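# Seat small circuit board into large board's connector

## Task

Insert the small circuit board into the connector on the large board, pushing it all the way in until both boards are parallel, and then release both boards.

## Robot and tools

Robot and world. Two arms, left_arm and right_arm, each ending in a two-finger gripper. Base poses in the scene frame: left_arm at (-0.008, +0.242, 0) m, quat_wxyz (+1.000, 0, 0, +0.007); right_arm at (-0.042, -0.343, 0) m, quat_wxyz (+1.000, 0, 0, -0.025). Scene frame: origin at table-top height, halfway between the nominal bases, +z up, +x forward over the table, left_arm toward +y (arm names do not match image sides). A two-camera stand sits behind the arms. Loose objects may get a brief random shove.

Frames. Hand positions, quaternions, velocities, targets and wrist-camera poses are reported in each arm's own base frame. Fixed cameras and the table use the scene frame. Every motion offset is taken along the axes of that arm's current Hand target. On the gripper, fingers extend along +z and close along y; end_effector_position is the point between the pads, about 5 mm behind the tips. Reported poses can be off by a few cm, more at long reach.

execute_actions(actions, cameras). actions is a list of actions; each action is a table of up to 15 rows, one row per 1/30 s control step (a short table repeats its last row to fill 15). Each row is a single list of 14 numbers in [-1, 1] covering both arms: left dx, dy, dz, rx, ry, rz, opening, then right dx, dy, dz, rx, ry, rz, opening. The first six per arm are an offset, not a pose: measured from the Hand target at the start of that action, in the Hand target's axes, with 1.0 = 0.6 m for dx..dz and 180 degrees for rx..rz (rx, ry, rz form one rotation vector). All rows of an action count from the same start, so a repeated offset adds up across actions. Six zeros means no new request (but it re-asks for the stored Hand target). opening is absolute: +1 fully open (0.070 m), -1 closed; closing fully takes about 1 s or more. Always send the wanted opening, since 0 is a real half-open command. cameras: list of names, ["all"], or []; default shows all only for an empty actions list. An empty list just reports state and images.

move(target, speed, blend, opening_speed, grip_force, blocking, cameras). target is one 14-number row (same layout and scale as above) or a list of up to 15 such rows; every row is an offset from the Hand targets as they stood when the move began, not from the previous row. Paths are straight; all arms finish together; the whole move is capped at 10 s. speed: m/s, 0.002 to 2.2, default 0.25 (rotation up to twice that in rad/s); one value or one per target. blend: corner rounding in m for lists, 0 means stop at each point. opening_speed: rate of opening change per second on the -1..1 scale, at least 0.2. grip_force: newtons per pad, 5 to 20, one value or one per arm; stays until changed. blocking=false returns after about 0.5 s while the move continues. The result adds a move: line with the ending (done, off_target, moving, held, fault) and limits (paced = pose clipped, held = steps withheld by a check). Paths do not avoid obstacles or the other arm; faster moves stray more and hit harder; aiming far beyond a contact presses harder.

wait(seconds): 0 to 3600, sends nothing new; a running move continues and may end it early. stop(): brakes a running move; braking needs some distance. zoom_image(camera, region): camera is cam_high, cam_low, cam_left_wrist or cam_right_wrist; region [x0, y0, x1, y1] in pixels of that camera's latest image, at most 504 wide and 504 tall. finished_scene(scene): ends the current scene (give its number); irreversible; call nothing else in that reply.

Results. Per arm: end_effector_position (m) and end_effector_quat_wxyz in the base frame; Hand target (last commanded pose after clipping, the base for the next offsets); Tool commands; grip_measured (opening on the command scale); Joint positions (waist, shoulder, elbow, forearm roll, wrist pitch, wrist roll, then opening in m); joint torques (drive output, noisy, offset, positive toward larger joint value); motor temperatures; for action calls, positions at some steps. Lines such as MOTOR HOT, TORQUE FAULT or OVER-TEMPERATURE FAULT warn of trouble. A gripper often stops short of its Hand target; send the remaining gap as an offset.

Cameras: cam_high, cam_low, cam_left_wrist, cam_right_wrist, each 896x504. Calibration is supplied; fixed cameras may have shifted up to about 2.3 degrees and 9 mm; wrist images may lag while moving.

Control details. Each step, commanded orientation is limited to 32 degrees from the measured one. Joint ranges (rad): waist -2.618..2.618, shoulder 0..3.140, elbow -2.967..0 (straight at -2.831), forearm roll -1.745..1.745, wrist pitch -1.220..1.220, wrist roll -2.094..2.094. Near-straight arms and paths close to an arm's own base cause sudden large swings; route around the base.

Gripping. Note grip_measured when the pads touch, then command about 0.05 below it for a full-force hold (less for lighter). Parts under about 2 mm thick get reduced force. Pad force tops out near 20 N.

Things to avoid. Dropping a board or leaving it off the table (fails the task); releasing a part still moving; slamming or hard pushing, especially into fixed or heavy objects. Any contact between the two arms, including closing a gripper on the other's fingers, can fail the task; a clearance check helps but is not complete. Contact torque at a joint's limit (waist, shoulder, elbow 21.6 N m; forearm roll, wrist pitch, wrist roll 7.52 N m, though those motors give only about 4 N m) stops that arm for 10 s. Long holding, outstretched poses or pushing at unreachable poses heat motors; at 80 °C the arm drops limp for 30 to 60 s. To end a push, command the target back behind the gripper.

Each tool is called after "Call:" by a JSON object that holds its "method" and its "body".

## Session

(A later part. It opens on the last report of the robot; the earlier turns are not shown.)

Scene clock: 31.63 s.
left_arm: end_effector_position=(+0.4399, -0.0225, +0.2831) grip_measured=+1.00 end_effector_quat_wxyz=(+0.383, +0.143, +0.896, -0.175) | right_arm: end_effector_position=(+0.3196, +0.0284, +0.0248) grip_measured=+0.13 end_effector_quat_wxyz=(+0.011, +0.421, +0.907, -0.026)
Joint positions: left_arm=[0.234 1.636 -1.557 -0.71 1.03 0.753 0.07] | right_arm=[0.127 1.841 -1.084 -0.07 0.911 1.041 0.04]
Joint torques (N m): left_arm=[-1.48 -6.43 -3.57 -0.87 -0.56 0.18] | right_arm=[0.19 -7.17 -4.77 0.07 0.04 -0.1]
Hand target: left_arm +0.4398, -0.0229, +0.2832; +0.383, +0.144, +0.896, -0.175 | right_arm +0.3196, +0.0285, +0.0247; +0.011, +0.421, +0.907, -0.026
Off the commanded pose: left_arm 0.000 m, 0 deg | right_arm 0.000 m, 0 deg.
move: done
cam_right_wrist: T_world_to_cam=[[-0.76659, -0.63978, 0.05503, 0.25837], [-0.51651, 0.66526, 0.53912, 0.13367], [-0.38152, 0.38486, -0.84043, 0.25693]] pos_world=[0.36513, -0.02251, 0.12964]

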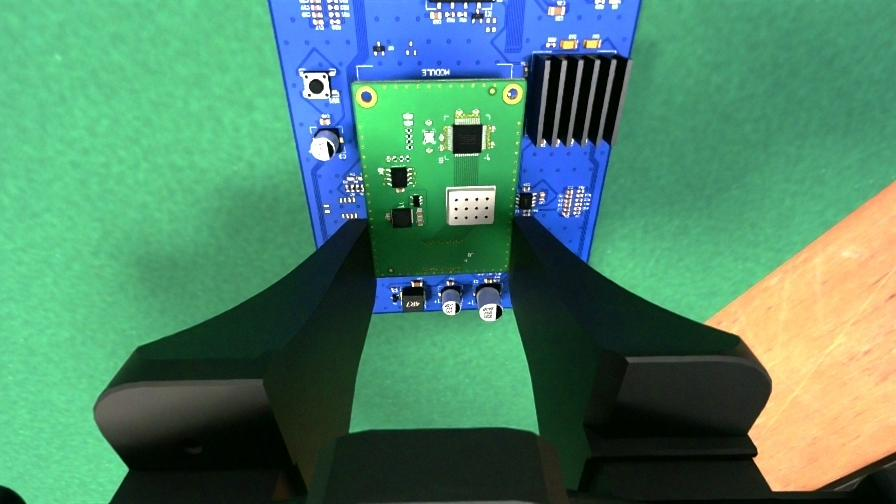

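Call:
{"method": "move", "body": {"target": [0, 0, 0, 0, 0, 0, 1, 0, 0.001, 0.0, 0, 0, 0.0025, 0.0], "speed": 0.04, "cameras": ["cam_right_wrist"]}}

Call:
{"method": "zoom_image", "body": {"camera": "cam_right_wrist", "region": [345, 50, 535, 110]}}

Scene clock: 32.90 s.
left_arm: end_effector_position=(+0.4399, -0.0225, +0.2831) grip_measured=+1.00 end_effector_quat_wxyz=(+0.383, +0.143, +0.896, -0.175) | right_arm: end_effector_position=(+0.3202, +0.0285, +0.0247) grip_measured=+0.13 end_effector_quat_wxyz=(+0.011, +0.425, +0.905, -0.026)
Joint positions: left_arm=[0.234 1.636 -1.557 -0.71 1.03 0.753 0.07] | right_arm=[0.127 1.843 -1.086 -0.07 0.911 1.048 0.04]
Joint torques (N m): left_arm=[-1.57 -6.34 -3.59 -0.89 -0.57 0.15] | right_arm=[0.51 -7.42 -4.67 0.04 0.08 0.02]
Hand target: left_arm +0.4398, -0.0229, +0.2832; +0.383, +0.144, +0.896, -0.175 | right_arm +0.3200, +0.0288, +0.0247; +0.011, +0.425, +0.905, -0.026
Off the commanded pose: left_arm 0.000 m, 0 deg | right_arm 0.000 m, 0 deg.
move: done
cam_right_wrist: T_world_to_cam=[[-0.77164, -0.6337, 0.05462, 0.26029], [-0.51154, 0.66933, 0.53882, 0.13234], [-0.37801, 0.38783, -0.84065, 0.25572]] pos_world=[0.36521, -0.02281, 0.12945]

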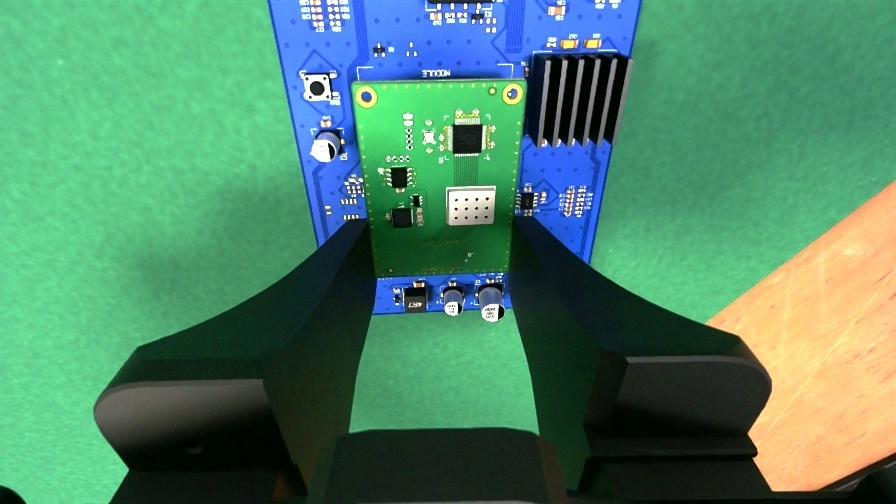

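Scaled by 2.653 from the camera's image (finer frame: 1280x720).

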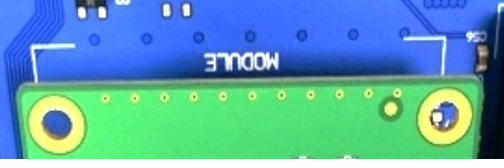

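Call:
{"method": "move", "body": {"target": [0, 0, 0, 0, 0, 0, 1, -0.0004, 0.0012, 0.0015, 0, 0, 0, 0.0], "speed": 0.03, "cameras": ["cam_right_wrist"]}}

Call:
{"method": "zoom_image", "body": {"camera": "cam_right_wrist", "region": [345, 50, 535, 110]}}

Scene clock: 35.43 s.
left_arm: end_effector_position=(+0.4399, -0.0225, +0.2831) grip_measured=+1.00 end_effector_quat_wxyz=(+0.383, +0.143, +0.896, -0.175) | right_arm: end_effector_position=(+0.3207, +0.0288, +0.0239) grip_measured=+0.13 end_effector_quat_wxyz=(+0.011, +0.424, +0.905, -0.026)
Joint positions: left_arm=[0.234 1.636 -1.557 -0.71 1.03 0.753 0.07] | right_arm=[0.128 1.847 -1.088 -0.07 0.91 1.048 0.04]
Joint torques (N m): left_arm=[-1.67 -6.42 -3.48 -0.84 -0.55 0.13] | right_arm=[0.49 -7.47 -4.75 -0.07 -0.21 0.03]
Hand target: left_arm +0.4398, -0.0229, +0.2832; +0.383, +0.144, +0.896, -0.175 | right_arm +0.3207, +0.0291, +0.0238; +0.011, +0.425, +0.905, -0.026
Off the commanded pose: left_arm 0.000 m, 0 deg | right_arm 0.000 m, 0 deg.
move: done
cam_right_wrist: T_world_to_cam=[[-0.77097, -0.63448, 0.0552, 0.26079], [-0.51184, 0.66884, 0.53914, 0.13292], [-0.37899, 0.38741, -0.8404, 0.25548]] pos_world=[0.36591, -0.02241, 0.12865]

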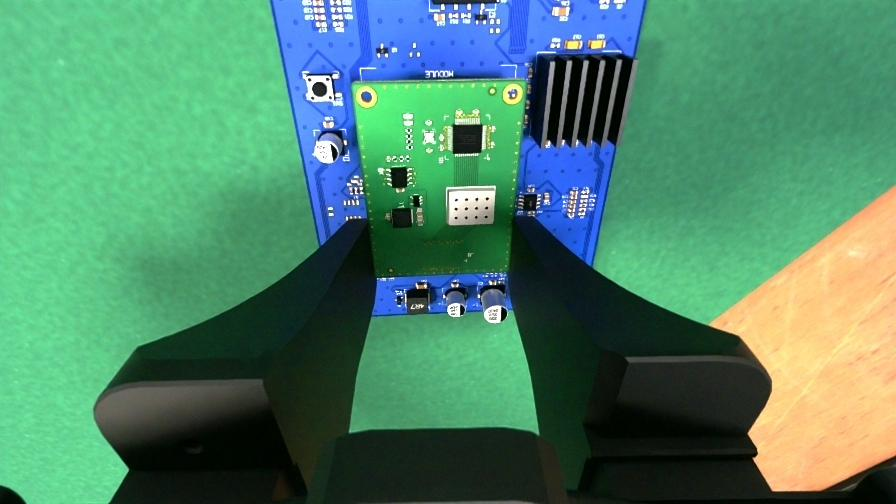

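Scaled by 2.653 from the camera's image (finer frame: 1280x720).

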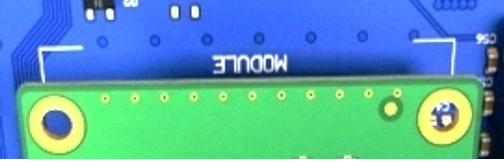

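Call:
{"method": "move", "body": {"target": [0, 0, 0, 0, 0, 0, 1, 0.0002, -0.0002, 0.005, 0, 0, 0, 0.0], "speed": 0.03}}

Call:
{"method": "move", "body": {"target": [0, 0, 0, 0, 0, 0, 1, 0.0003, -0.0004, 0.0033, 0, 0, 0, 0.0], "speed": 0.03, "cameras": ["cam_right_wrist"]}}

Call:
{"method": "zoom_image", "body": {"camera": "cam_right_wrist", "region": [345, 50, 535, 110]}}

Scene clock: 36.23 s.
left_arm: end_effector_position=(+0.4399, -0.0225, +0.2831) grip_measured=+1.00 end_effector_quat_wxyz=(+0.383, +0.143, +0.896, -0.175) | right_arm: end_effector_position=(+0.3214, +0.0290, +0.0217) grip_measured=+0.13 end_effector_quat_wxyz=(+0.012, +0.425, +0.905, -0.025)
Joint positions: left_arm=[0.234 1.636 -1.557 -0.71 1.03 0.753 0.07] | right_arm=[0.128 1.851 -1.084 -0.07 0.898 1.049 0.04]
Joint torques (N m): left_arm=[-1.59 -6.25 -3.6 -0.88 -0.55 0.18] | right_arm=[-0.11 -3.99 -0.89 -0.05 -0.46 0.07]
Hand target: left_arm +0.4398, -0.0229, +0.2832; +0.383, +0.144, +0.896, -0.175 | right_arm +0.3206, +0.0289, +0.0208; +0.011, +0.425, +0.905, -0.026
Off the commanded pose: left_arm 0.000 m, 0 deg | right_arm 0.001 m, 0 deg.
move: done

Scene clock: 36.73 s.
left_arm: end_effector_position=(+0.4399, -0.0225, +0.2831) grip_measured=+1.00 end_effector_quat_wxyz=(+0.383, +0.143, +0.896, -0.175) | right_arm: end_effector_position=(+0.3210, +0.0289, +0.0193) grip_measured=+0.12 end_effector_quat_wxyz=(+0.012, +0.424, +0.905, -0.025)
Joint positions: left_arm=[0.234 1.636 -1.557 -0.71 1.03 0.753 0.07] | right_arm=[0.128 1.854 -1.078 -0.072 0.889 1.05 0.039]
Joint torques (N m): left_arm=[-1.72 -6.4 -3.65 -0.86 -0.55 0.14] | right_arm=[-0.43 -2.63 -0.89 0.3 0.32 -0.03]
Hand target: left_arm +0.4398, -0.0229, +0.2832; +0.383, +0.144, +0.896, -0.175 | right_arm +0.3203, +0.0288, +0.0188; +0.011, +0.425, +0.905, -0.026
Off the commanded pose: left_arm 0.000 m, 0 deg | right_arm 0.001 m, 0 deg.
move: done
cam_right_wrist: T_world_to_cam=[[-0.77119, -0.63447, 0.05213, 0.26142], [-0.51367, 0.66855, 0.53775, 0.13608], [-0.37604, 0.38793, -0.84149, 0.2508]] pos_world=[0.36581, -0.02241, 0.12424]

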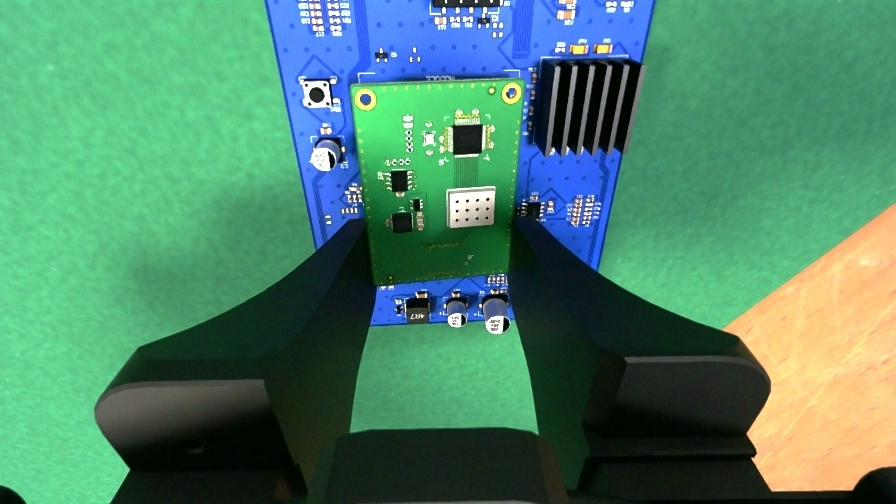

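Scaled by 2.653 from the camera's image (finer frame: 1280x720).

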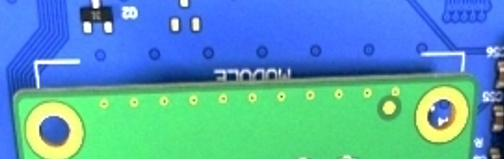

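Call:
{"method": "move", "body": {"target": [0, 0, 0, 0, 0, 0, 1, -0.0003, -0.0017, 0.0, 0, 0, 0, 0.0], "speed": 0.02, "cameras": ["cam_right_wrist"]}}

Call:
{"method": "zoom_image", "body": {"camera": "cam_right_wrist", "region": [330, 50, 560, 330]}}

Scene clock: 37.87 s.
left_arm: end_effector_position=(+0.4399, -0.0225, +0.2831) grip_measured=+1.00 end_effector_quat_wxyz=(+0.383, +0.143, +0.896, -0.175) | right_arm: end_effector_position=(+0.3197, +0.0281, +0.0178) grip_measured=+0.12 end_effector_quat_wxyz=(+0.010, +0.425, +0.905, -0.026)
Joint positions: left_arm=[0.234 1.636 -1.557 -0.71 1.03 0.753 0.07] | right_arm=[0.125 1.856 -1.074 -0.071 0.887 1.048 0.039]
Joint torques (N m): left_arm=[-1.59 -6.32 -3.63 -0.87 -0.55 0.14] | right_arm=[-0.01 -7.93 -1.41 0.04 1.38 0.02]
Hand target: left_arm +0.4398, -0.0229, +0.2832; +0.383, +0.144, +0.896, -0.175 | right_arm +0.3196, +0.0280, +0.0188; +0.011, +0.425, +0.905, -0.026
Off the commanded pose: left_arm 0.000 m, 0 deg | right_arm 0.001 m, 0 deg.
move: done
cam_right_wrist: T_world_to_cam=[[-0.77155, -0.63373, 0.05557, 0.25997], [-0.5105, 0.6689, 0.54033, 0.13567], [-0.3796, 0.38852, -0.83962, 0.25047]] pos_world=[0.36491, -0.02331, 0.12254]

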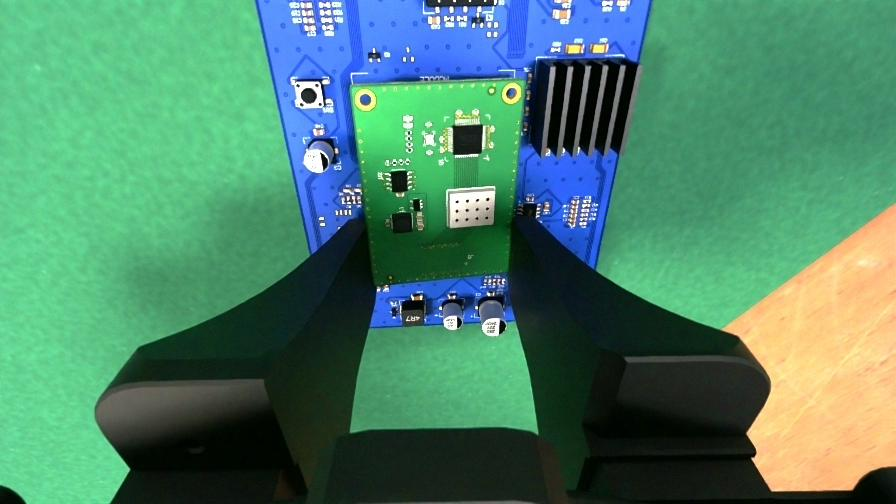

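Scaled by 1.800 from the camera's image (finer frame: 1280x720).

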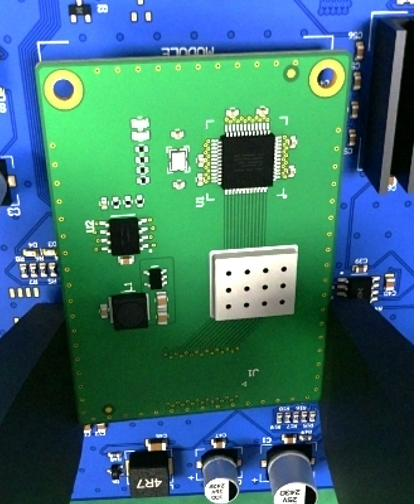

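Call:
{"method": "move", "body": {"target": [0, 0, 0, 0, 0, 0, 1, 0.0, -0.0003, 0.005, 0, 0, 0, 0.0], "speed": 0.02, "cameras": ["cam_right_wrist"]}}

Call:
{"method": "zoom_image", "body": {"camera": "cam_right_wrist", "region": [330, 50, 560, 330]}}

Scene clock: 38.60 s.
left_arm: end_effector_position=(+0.4399, -0.0225, +0.2831) grip_measured=+1.00 end_effector_quat_wxyz=(+0.383, +0.143, +0.896, -0.175) | right_arm: end_effector_position=(+0.3196, +0.0280, +0.0168) grip_measured=+0.12 end_effector_quat_wxyz=(+0.011, +0.424, +0.905, -0.025)
Joint positions: left_arm=[0.234 1.636 -1.557 -0.71 1.03 0.753 0.07] | right_arm=[0.125 1.856 -1.069 -0.071 0.88 1.048 0.039]
Joint torques (N m): left_arm=[-1.49 -6.28 -3.61 -0.87 -0.53 0.17] | right_arm=[-0.68 -3.7 -0.14 -0.02 0.42 0.06]
Hand target: left_arm +0.4398, -0.0229, +0.2832; +0.383, +0.144, +0.896, -0.175 | right_arm +0.3194, +0.0277, +0.0158; +0.011, +0.425, +0.905, -0.026
Off the commanded pose: left_arm 0.000 m, 0 deg | right_arm 0.001 m, 0 deg.
move: done
cam_right_wrist: T_world_to_cam=[[-0.77106, -0.6345, 0.05367, 0.25982], [-0.51257, 0.66847, 0.53891, 0.13697], [-0.37782, 0.38802, -0.84065, 0.24898]] pos_world=[0.36461, -0.02331, 0.12154]

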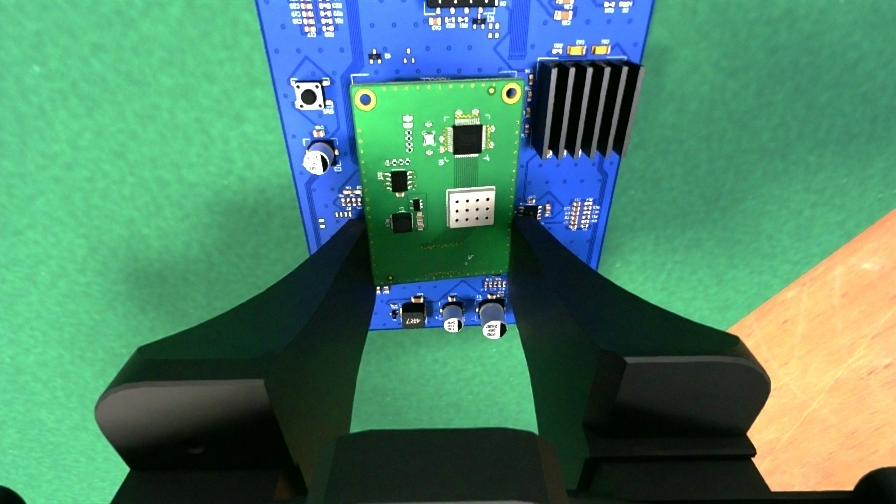

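Scaled by 1.800 from the camera's image (finer frame: 1280x720).

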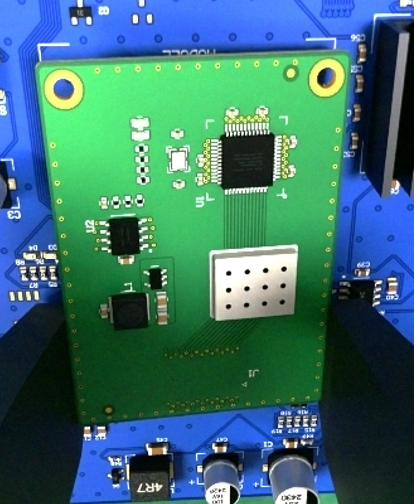

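Call:
{"method": "move", "body": {"target": [0, 0, 0, 0, 0, 0, 1, 0.0, -0.0008, 0.0, 0.0250, 0, 0, 0.0], "speed": 0.03, "cameras": ["cam_right_wrist"]}}

Call:
{"method": "zoom_image", "body": {"camera": "cam_right_wrist", "region": [330, 50, 560, 330]}}

Scene clock: 40.57 s.
left_arm: end_effector_position=(+0.4399, -0.0225, +0.2831) grip_measured=+1.00 end_effector_quat_wxyz=(+0.383, +0.143, +0.896, -0.175) | right_arm: end_effector_position=(+0.3196, +0.0280, +0.0170) grip_measured=+0.12 end_effector_quat_wxyz=(-0.005, +0.425, +0.903, -0.060)
Joint positions: left_arm=[0.234 1.636 -1.557 -0.71 1.03 0.753 0.07] | right_arm=[0.153 1.901 -1.134 -0.114 0.97 1.1 0.039]
Joint torques (N m): left_arm=[-1.71 -6.33 -3.59 -0.85 -0.55 0.15] | right_arm=[-2.12 6.98 5.11 -1.34 -0.48 0.12]
Hand target: left_arm +0.4398, -0.0229, +0.2832; +0.383, +0.144, +0.896, -0.175 | right_arm +0.3191, +0.0274, +0.0159; -0.006, +0.425, +0.903, -0.061
Off the commanded pose: left_arm 0.000 m, 0 deg | right_arm 0.001 m, 0 deg.
move: done
cam_right_wrist: T_world_to_cam=[[-0.76807, -0.62703, 0.12999, 0.25738], [-0.47839, 0.69679, 0.53444, 0.12523], [-0.42569, 0.3483, -0.83515, 0.26559]] pos_world=[0.37065, -0.01838, 0.12142]

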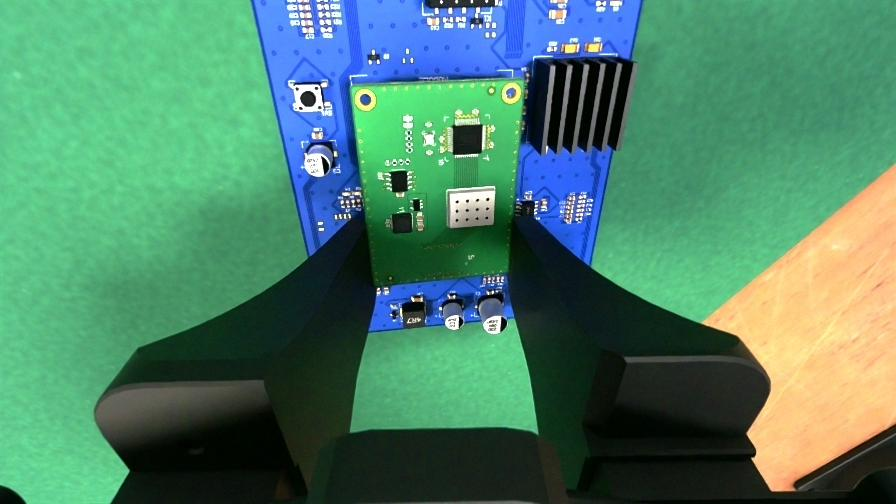

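Scaled by 1.800 from the camera's image (finer frame: 1280x720).

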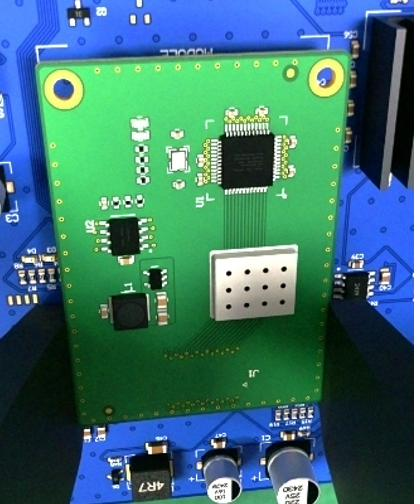

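Call:
{"method": "move", "body": {"target": [[0, 0, 0, 0, 0, 0, 1, 0.0, 0.0005, -0.011, 0, 0, 0, 0.0],[0, 0, 0, 0, 0, 0, 1, 0.0, 0.0005, -0.011, 0.0128, -0.0278, 0, 0.0]], "speed": 0.04, "cameras": ["cam_right_wrist"]}}

Call:
{"method": "zoom_image", "body": {"camera": "cam_right_wrist", "region": [330, 50, 560, 330]}}

Scene clock: 43.73 s.
left_arm: end_effector_position=(+0.4399, -0.0225, +0.2831) grip_measured=+1.00 end_effector_quat_wxyz=(+0.383, +0.143, +0.896, -0.175) | right_arm: end_effector_position=(+0.3195, +0.0278, +0.0221) grip_measured=+0.00 end_effector_quat_wxyz=(+0.025, +0.422, +0.901, -0.099)
Joint positions: left_arm=[0.234 1.636 -1.557 -0.71 1.03 0.753 0.07] | right_arm=[0.216 1.894 -1.133 -0.224 0.991 1.223 0.035]
Joint torques (N m): left_arm=[-1.77 -6.16 -3.47 -0.84 -0.51 0.19] | right_arm=[0.38 -8.95 -4.81 -0.05 -0.05 -0.08]
Hand target: left_arm +0.4398, -0.0229, +0.2832; +0.383, +0.144, +0.896, -0.175 | right_arm +0.3197, +0.0283, +0.0224; +0.025, +0.421, +0.901, -0.098
Off the commanded pose: left_arm 0.000 m, 0 deg | right_arm 0.001 m, 0 deg.
move: done
cam_right_wrist: T_world_to_cam=[[-0.76637, -0.61847, 0.17369, 0.25473], [-0.49394, 0.74019, 0.45623, 0.12803], [-0.41073, 0.26384, -0.87275, 0.26826]] pos_world=[0.36864, -0.008, 0.13147]

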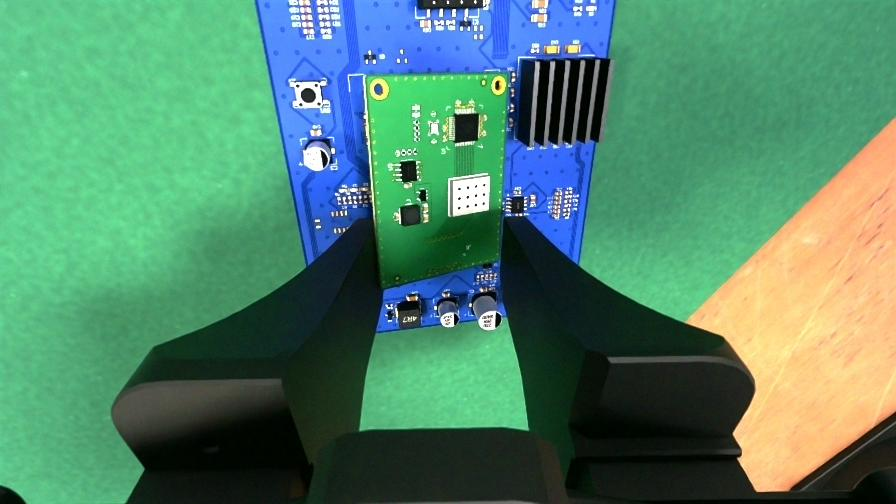

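Scaled by 1.800 from the camera's image (finer frame: 1280x720).

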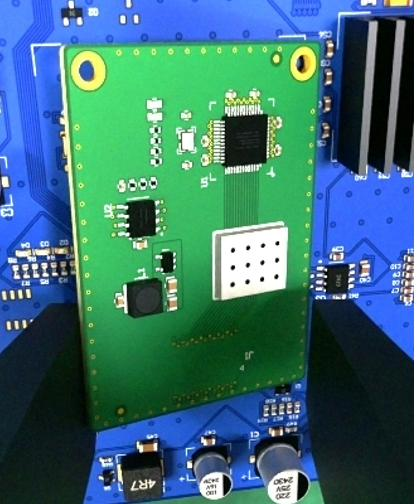

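Call:
{"method": "move", "body": {"target": [0, 0, 0, 0, 0, 0, 1, 0.0, 0.0, 0.006, 0, 0, 0, 0.0], "speed": 0.02, "cameras": ["cam_right_wrist"]}}

Call:
{"method": "zoom_image", "body": {"camera": "cam_right_wrist", "region": [330, 50, 560, 330]}}

Scene clock: 47.70 s.
left_arm: end_effector_position=(+0.4399, -0.0225, +0.2831) grip_measured=+1.00 end_effector_quat_wxyz=(+0.383, +0.143, +0.896, -0.175) | right_arm: end_effector_position=(+0.3201, +0.0283, +0.0192) grip_measured=+0.00 end_effector_quat_wxyz=(+0.026, +0.421, +0.901, -0.097)
Joint positions: left_arm=[0.234 1.636 -1.557 -0.71 1.03 0.753 0.07] | right_arm=[0.216 1.899 -1.128 -0.224 0.977 1.224 0.035]
Joint torques (N m): left_arm=[-1.59 -6.42 -3.69 -0.83 -0.47 0.15] | right_arm=[-1.38 -6.86 -2.97 -0.35 0.41 0.08]
Hand target: left_arm +0.4398, -0.0229, +0.2832; +0.383, +0.144, +0.896, -0.175 | right_arm +0.3196, +0.0276, +0.0188; +0.025, +0.421, +0.901, -0.098
Off the commanded pose: left_arm 0.000 m, 0 deg | right_arm 0.001 m, 0 deg.
move: done
cam_right_wrist: T_world_to_cam=[[-0.76585, -0.62031, 0.16938, 0.256], [-0.49687, 0.73808, 0.45645, 0.13032], [-0.40816, 0.26542, -0.87348, 0.26493]] pos_world=[0.36894, -0.00771, 0.12856]

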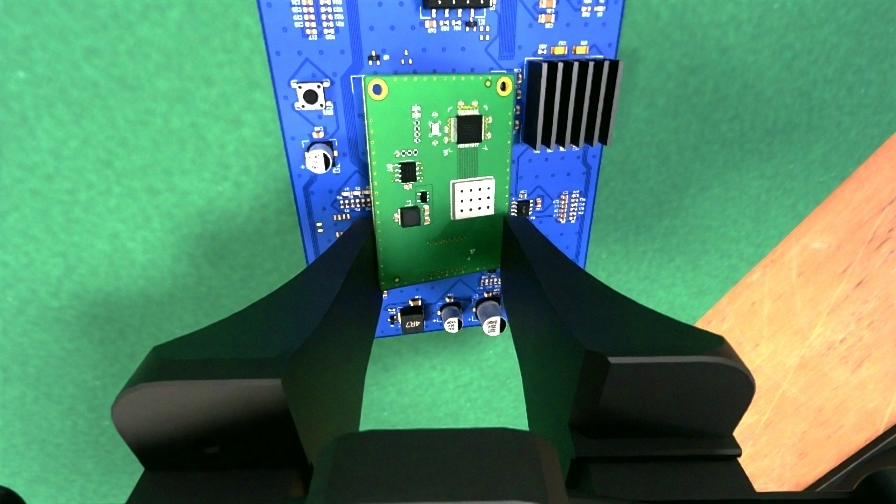

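Scaled by 1.800 from the camera's image (finer frame: 1280x720).

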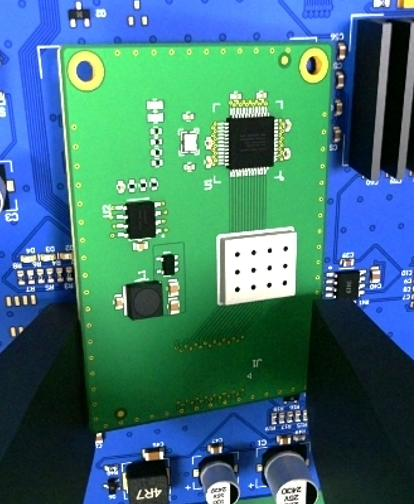

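Call:
{"method": "move", "body": {"target": [0, 0, 0, 0, 0, 0, 1, 0.0, 0.0, 0.0, 0, 0, 0, 0.32], "speed": 0.02, "opening_speed": 0.3, "cameras": ["cam_right_wrist"]}}

Call:
{"method": "zoom_image", "body": {"camera": "cam_right_wrist", "region": [330, 50, 560, 330]}}

Scene clock: 49.20 s.
left_arm: end_effector_position=(+0.4399, -0.0225, +0.2831) grip_measured=+1.00 end_effector_quat_wxyz=(+0.383, +0.143, +0.896, -0.175) | right_arm: end_effector_position=(+0.3178, +0.0262, +0.0190) grip_measured=+0.30 end_effector_quat_wxyz=(+0.023, +0.422, +0.901, -0.101)
Joint positions: left_arm=[0.234 1.636 -1.557 -0.71 1.03 0.753 0.07] | right_arm=[0.213 1.899 -1.125 -0.227 0.985 1.224 0.046]
Joint torques (N m): left_arm=[-1.52 -6.38 -3.5 -0.85 -0.51 0.19] | right_arm=[2.64 -4.56 -8.27 1.02 -3.62 0.1]
Hand target: left_arm +0.4398, -0.0229, +0.2832; +0.383, +0.144, +0.896, -0.175 | right_arm +0.3196, +0.0276, +0.0188; +0.025, +0.421, +0.901, -0.098
Off the commanded pose: left_arm 0.000 m, 0 deg | right_arm 0.002 m, 0 deg.
move: done
cam_right_wrist: T_world_to_cam=[[-0.76569, -0.61757, 0.1798, 0.25264], [-0.49091, 0.74172, 0.45701, 0.12876], [-0.4156, 0.26166, -0.8711, 0.26684]] pos_world=[0.36755, -0.0093, 0.12817]

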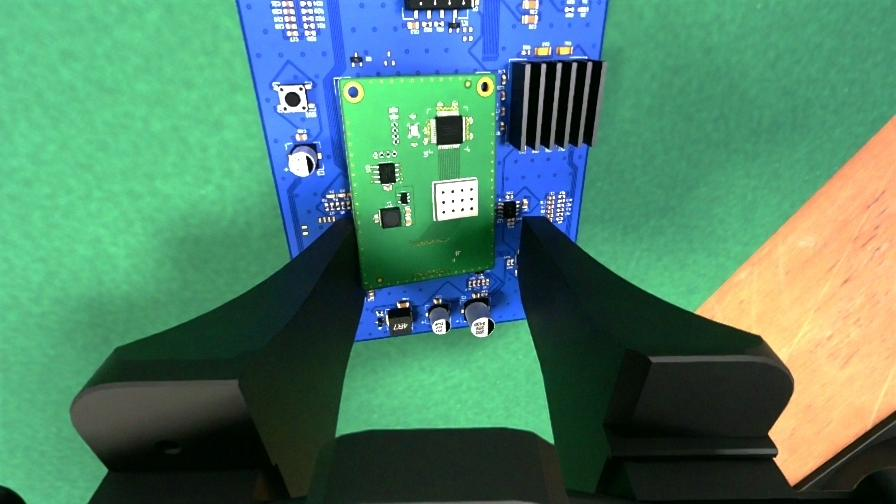

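Scaled by 1.800 from the camera's image (finer frame: 1280x720).

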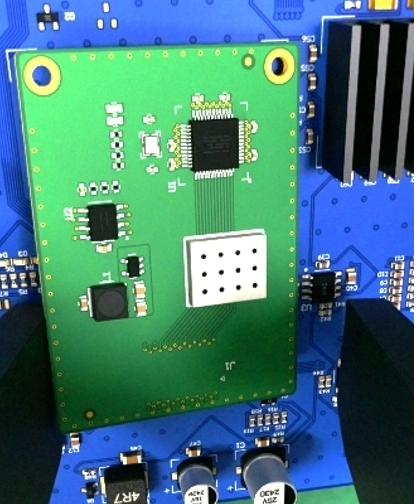

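Call:
{"method": "move", "body": {"target": [[0, 0, 0, 0, 0, 0, 1, 0.0, 0.0018, 0.0, 0, 0, 0, 0.45],[0, 0, 0, 0, 0, 0, 1, -0.0035, -0.0023, -0.0262, 0, 0, 0, 0.45],[0, 0, 0, 0, 0, 0, 1, -0.0035, -0.0023, -0.0262, -0.05, 0.0408, -0.0016, 0.45]], "speed": 0.06, "opening_speed": 0.5, "cameras": ["cam_right_wrist"]}}

Call:
{"method": "zoom_image", "body": {"camera": "cam_right_wrist", "region": [330, 20, 560, 300]}}

Scene clock: 53.07 s.
left_arm: end_effector_position=(+0.4399, -0.0225, +0.2831) grip_measured=+1.00 end_effector_quat_wxyz=(+0.383, +0.143, +0.896, -0.175) | right_arm: end_effector_position=(+0.3204, +0.0283, +0.0346) grip_measured=+0.45 end_effector_quat_wxyz=(-0.001, +0.421, +0.907, +0.000)
Joint positions: left_arm=[0.234 1.636 -1.557 -0.71 1.03 0.753 0.07] | right_arm=[0.087 1.819 -1.098 0.001 0.937 0.957 0.051]
Joint torques (N m): left_arm=[-1.62 -6.36 -3.64 -0.82 -0.53 0.13] | right_arm=[-0.06 -8.65 -4.01 -0.13 -0.1 0.02]
Motor temperatures (°C): left_arm=[31 37 33 36 33 34] | right_arm=[31 39 34 36 39 37]
Hand target: left_arm +0.4398, -0.0229, +0.2832; +0.383, +0.144, +0.896, -0.175 | right_arm +0.3205, +0.0283, +0.0347; +0.000, +0.421, +0.907, +0.000
Off the commanded pose: left_arm 0.000 m, 0 deg | right_arm 0.000 m, 0 deg.
move: done
cam_right_wrist: T_world_to_cam=[[-0.76653, -0.64198, 0.01733, 0.25973], [-0.51741, 0.63332, 0.5755, 0.12889], [-0.38043, 0.43217, -0.81762, 0.26299]] pos_world=[0.36583, -0.02855, 0.13635]

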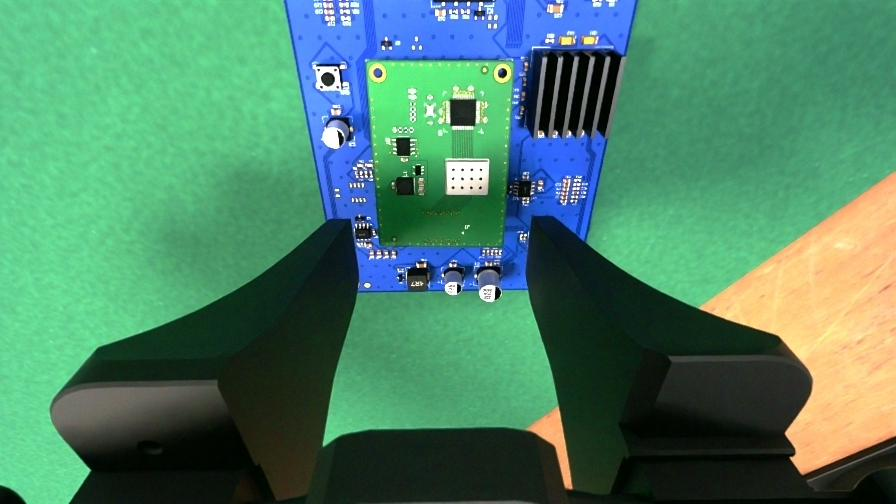

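Scaled by 1.800 from the camera's image (finer frame: 1280x720).

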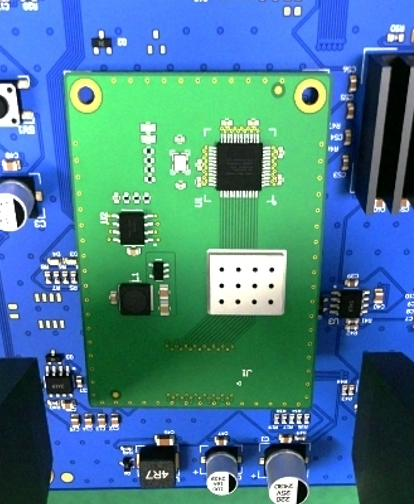

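Call:
{"method": "move", "body": {"target": [[0, 0, 0, 0, 0, 0, 1, -0.0052, -0.0006, 0.0108, 0, 0.0611, 0, 0.45],[0, 0, 0, 0, 0, 0, 1, -0.0033, -0.0006, 0.0207, 0, 0.0611, 0, 0.45]], "speed": 0.06, "blend": [0.003, 0], "cameras": ["cam_right_wrist"]}}

Call:
{"method": "zoom_image", "body": {"camera": "cam_right_wrist", "region": [330, 50, 560, 330]}}

Scene clock: 57.03 s.
left_arm: end_effector_position=(+0.4399, -0.0225, +0.2831) grip_measured=+1.00 end_effector_quat_wxyz=(+0.383, +0.143, +0.896, -0.175) | right_arm: end_effector_position=(+0.3216, +0.0260, +0.0220) grip_measured=+0.45 end_effector_quat_wxyz=(-0.087, +0.420, +0.902, +0.040)
Joint positions: left_arm=[0.234 1.636 -1.557 -0.71 1.03 0.753 0.07] | right_arm=[-0.018 1.932 -1.196 0.166 1.056 0.762 0.051]
Joint torques (N m): left_arm=[-1.56 -6.4 -3.73 -0.83 -0.47 0.12] | right_arm=[0.65 -9.26 -4.19 0.2 0.13 -0.08]
Hand target: left_arm +0.4398, -0.0229, +0.2832; +0.383, +0.144, +0.896, -0.175 | right_arm +0.3215, +0.0265, +0.0223; -0.087, +0.419, +0.903, +0.040
Off the commanded pose: left_arm 0.000 m, 0 deg | right_arm 0.001 m, 0 deg.
move: done
cam_right_wrist: T_world_to_cam=[[-0.76586, -0.64276, 0.01777, 0.2592], [-0.4361, 0.53954, 0.72022, 0.11132], [-0.47251, 0.54384, -0.69352, 0.27812]] pos_world=[0.37847, -0.04471, 0.1081]

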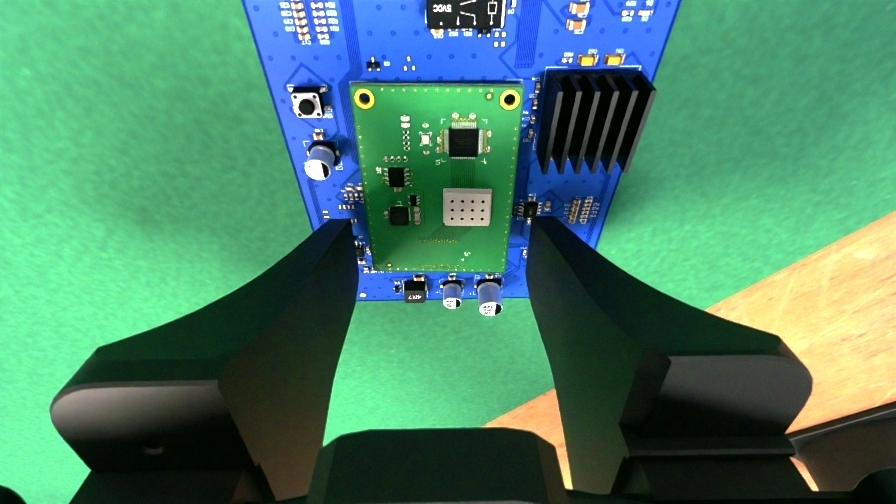

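Scaled by 1.800 from the camera's image (finer frame: 1280x720).

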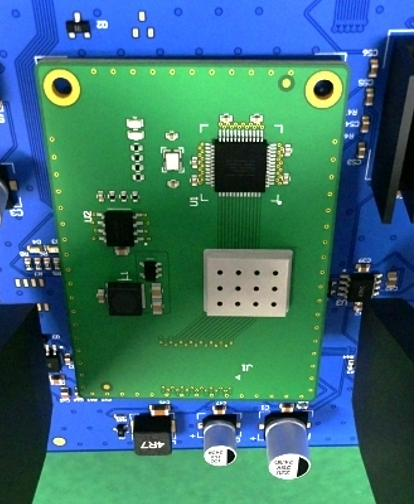

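Call:
{"method": "move", "body": {"target": [[0, 0, 0, 0, 0, 0, 1, 0, 0.0007, 0, 0, 0, -0.0028, 0.45],[0, 0, 0, 0, 0, 0, 1, 0, 0.0007, 0, 0, 0, -0.0028, 0.0]], "speed": 0.04, "opening_speed": 0.8, "cameras": ["cam_right_wrist"]}}

Call:
{"method": "zoom_image", "body": {"camera": "cam_right_wrist", "region": [330, 50, 560, 330]}}

Scene clock: 58.63 s.
left_arm: end_effector_position=(+0.4399, -0.0225, +0.2831) grip_measured=+1.00 end_effector_quat_wxyz=(+0.383, +0.143, +0.896, -0.175) | right_arm: end_effector_position=(+0.3218, +0.0266, +0.0222) grip_measured=+0.13 end_effector_quat_wxyz=(-0.087, +0.415, +0.905, +0.041)
Joint positions: left_arm=[0.234 1.636 -1.557 -0.71 1.03 0.753 0.07] | right_arm=[-0.016 1.932 -1.197 0.166 1.057 0.753 0.04]
Joint torques (N m): left_arm=[-1.49 -6.25 -3.62 -0.85 -0.5 0.12] | right_arm=[0.53 -7.52 -4.59 0.2 0.11 0.06]
Hand target: left_arm +0.4398, -0.0229, +0.2832; +0.383, +0.144, +0.896, -0.175 | right_arm +0.3218, +0.0268, +0.0223; -0.087, +0.415, +0.905, +0.041
Off the commanded pose: left_arm 0.000 m, 0 deg | right_arm 0.000 m, 0 deg.
move: done
cam_right_wrist: T_world_to_cam=[[-0.75882, -0.65111, 0.01584, 0.25771], [-0.44304, 0.53386, 0.72021, 0.11333], [-0.4774, 0.53949, -0.69357, 0.27971]] pos_world=[0.37929, -0.04361, 0.1083]

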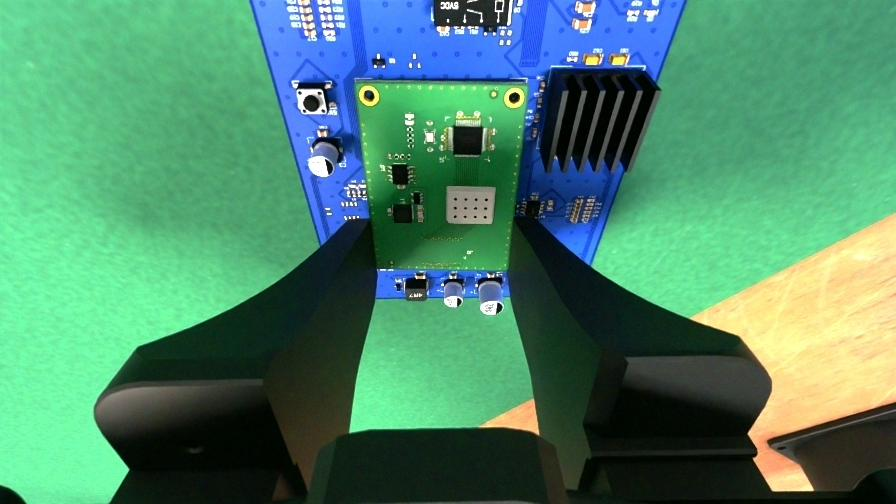

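Scaled by 1.800 from the camera's image (finer frame: 1280x720).

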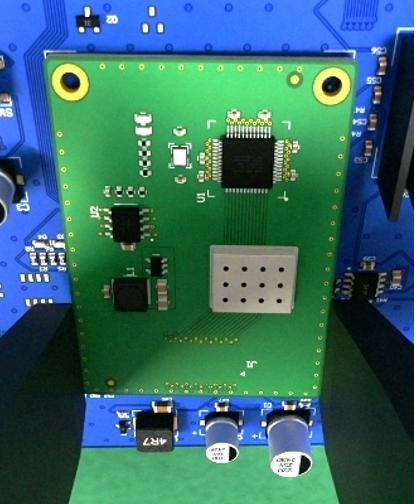

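Call:
{"method": "move", "body": {"target": [[0, 0, 0, 0, 0, 0, 1, 0.0022, 0, -0.0115, 0, 0, 0, 0.0],[0, 0, 0, 0, 0, 0, 1, 0.0022, 0, -0.0115, 0, -0.0556, 0, 0.0]], "speed": 0.05, "cameras": ["cam_right_wrist"]}}

Call:
{"method": "zoom_image", "body": {"camera": "cam_right_wrist", "region": [345, 40, 535, 110]}}

Call:
{"method": "zoom_image", "body": {"camera": "cam_right_wrist", "region": [345, 220, 535, 320]}}

Scene clock: 61.97 s.
left_arm: end_effector_position=(+0.4399, -0.0225, +0.2831) grip_measured=+1.00 end_effector_quat_wxyz=(+0.383, +0.143, +0.896, -0.175) | right_arm: end_effector_position=(+0.3218, +0.0267, +0.0292) grip_measured=+0.13 end_effector_quat_wxyz=(-0.007, +0.418, +0.909, +0.004)
Joint positions: left_arm=[0.234 1.636 -1.557 -0.71 1.03 0.753 0.07] | right_arm=[0.073 1.839 -1.102 0.018 0.931 0.923 0.04]
Joint torques (N m): left_arm=[-1.61 -6.35 -3.57 -0.81 -0.45 0.12] | right_arm=[0.17 -8.59 -4.22 0.12 0.01 -0.15]
Hand target: left_arm +0.4398, -0.0229, +0.2832; +0.383, +0.144, +0.896, -0.175 | right_arm +0.3218, +0.0268, +0.0293; -0.008, +0.417, +0.909, +0.004
Off the commanded pose: left_arm 0.000 m, 0 deg | right_arm 0.000 m, 0 deg.
move: done
cam_right_wrist: T_world_to_cam=[[-0.76096, -0.6486, 0.0159, 0.25832], [-0.51728, 0.62132, 0.58854, 0.13358], [-0.3916, 0.43963, -0.80832, 0.26296]] pos_world=[0.36864, -0.03105, 0.12983]

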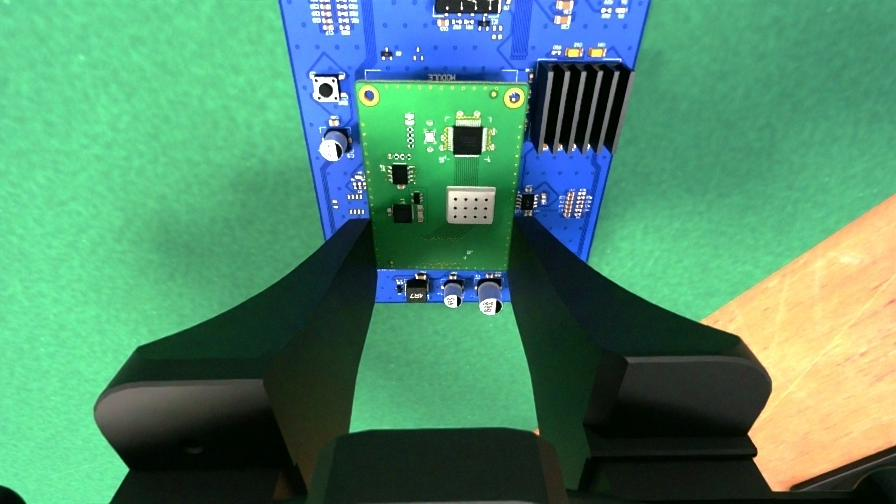

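Scaled by 2.653 from the camera's image (finer frame: 1280x720).

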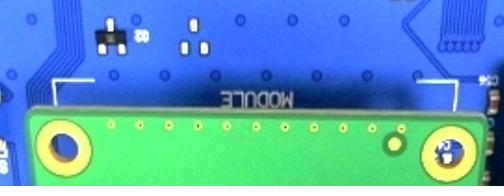

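Scaled by 2.653 from the camera's image (finer frame: 1280x720).

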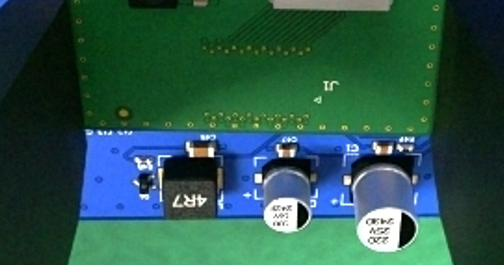

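Call:
{"method": "move", "body": {"target": [0, 0, 0, 0, 0, 0, 1, 0.0015, 0.0003, 0.0078, 0, -0.004, 0, 0.0], "speed": 0.05, "cameras": ["cam_right_wrist"]}}

Call:
{"method": "zoom_image", "body": {"camera": "cam_right_wrist", "region": [345, 40, 535, 110]}}

Scene clock: 63.20 s.
left_arm: end_effector_position=(+0.4399, -0.0225, +0.2831) grip_measured=+1.00 end_effector_quat_wxyz=(+0.383, +0.143, +0.896, -0.175) | right_arm: end_effector_position=(+0.3217, +0.0274, +0.0252) grip_measured=+0.13 end_effector_quat_wxyz=(-0.001, +0.418, +0.908, +0.002)
Joint positions: left_arm=[0.234 1.636 -1.557 -0.71 1.03 0.753 0.07] | right_arm=[0.082 1.84 -1.085 0.006 0.902 0.94 0.04]
Joint torques (N m): left_arm=[-1.87 -6.13 -3.64 -0.8 -0.49 0.12] | right_arm=[0.73 -6.37 -3.67 0.02 0.07 -0.09]
Hand target: left_arm +0.4398, -0.0229, +0.2832; +0.383, +0.144, +0.896, -0.175 | right_arm +0.3213, +0.0276, +0.0247; -0.002, +0.417, +0.909, +0.002
Off the commanded pose: left_arm 0.000 m, 0 deg | right_arm 0.001 m, 0 deg.
move: done
cam_right_wrist: T_world_to_cam=[[-0.76175, -0.64772, 0.01379, 0.25901], [-0.52264, 0.62696, 0.57773, 0.13734], [-0.38285, 0.43288, -0.81611, 0.2569]] pos_world=[0.36744, -0.02955, 0.12674]

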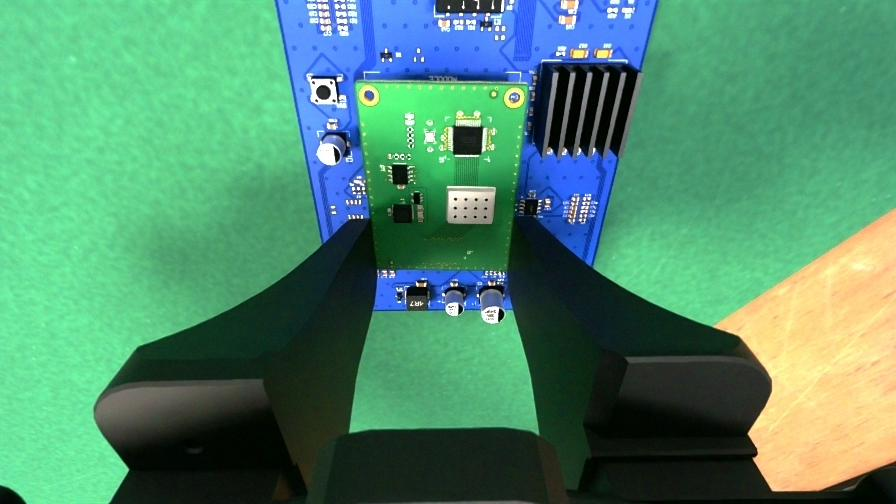

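Scaled by 2.653 from the camera's image (finer frame: 1280x720).

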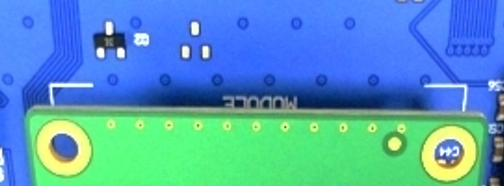

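Call:
{"method": "move", "body": {"target": [0, 0, 0, 0, 0, 0, 1, 0.0, -0.0003, 0.002, 0, 0, 0, 0.0], "speed": 0.02}}

Call:
{"method": "move", "body": {"target": [0, 0, 0, 0, 0, 0, 1, 0.0, 0, 0.002, 0, 0, 0, 0.0], "speed": 0.02}}

Scene clock: 64.07 s.
left_arm: end_effector_position=(+0.4399, -0.0225, +0.2831) grip_measured=+1.00 end_effector_quat_wxyz=(+0.383, +0.143, +0.896, -0.175) | right_arm: end_effector_position=(+0.3217, +0.0274, +0.0241) grip_measured=+0.13 end_effector_quat_wxyz=(-0.001, +0.418, +0.908, +0.002)
Joint positions: left_arm=[0.234 1.636 -1.557 -0.71 1.03 0.753 0.07] | right_arm=[0.082 1.842 -1.083 0.006 0.898 0.94 0.04]
Joint torques (N m): left_arm=[-1.61 -6.31 -3.76 -0.84 -0.47 0.11] | right_arm=[0.73 -2.25 -1.12 0.27 -0.55 -0.07]
Hand target: left_arm +0.4398, -0.0229, +0.2832; +0.383, +0.144, +0.896, -0.175 | right_arm +0.3212, +0.0275, +0.0235; -0.002, +0.417, +0.909, +0.002
Off the commanded pose: left_arm 0.000 m, 0 deg | right_arm 0.001 m, 0 deg.
move: done

Scene clock: 64.57 s.
left_arm: end_effector_position=(+0.4399, -0.0225, +0.2831) grip_measured=+1.00 end_effector_quat_wxyz=(+0.383, +0.143, +0.896, -0.175) | right_arm: end_effector_position=(+0.3217, +0.0274, +0.0231) grip_measured=+0.13 end_effector_quat_wxyz=(-0.001, +0.418, +0.908, +0.002)
Joint positions: left_arm=[0.234 1.636 -1.557 -0.71 1.03 0.753 0.07] | right_arm=[0.082 1.844 -1.081 0.006 0.894 0.94 0.04]
Joint torques (N m): left_arm=[-1.66 -6.21 -3.82 -0.84 -0.51 0.13] | right_arm=[0.74 -0.14 0.36 0.56 -0.7 -0.07]
Hand target: left_arm +0.4398, -0.0229, +0.2832; +0.383, +0.144, +0.896, -0.175 | right_arm +0.3212, +0.0275, +0.0223; -0.002, +0.417, +0.909, +0.002
Off the commanded pose: left_arm 0.000 m, 0 deg | right_arm 0.001 m, 0 deg.
move: done


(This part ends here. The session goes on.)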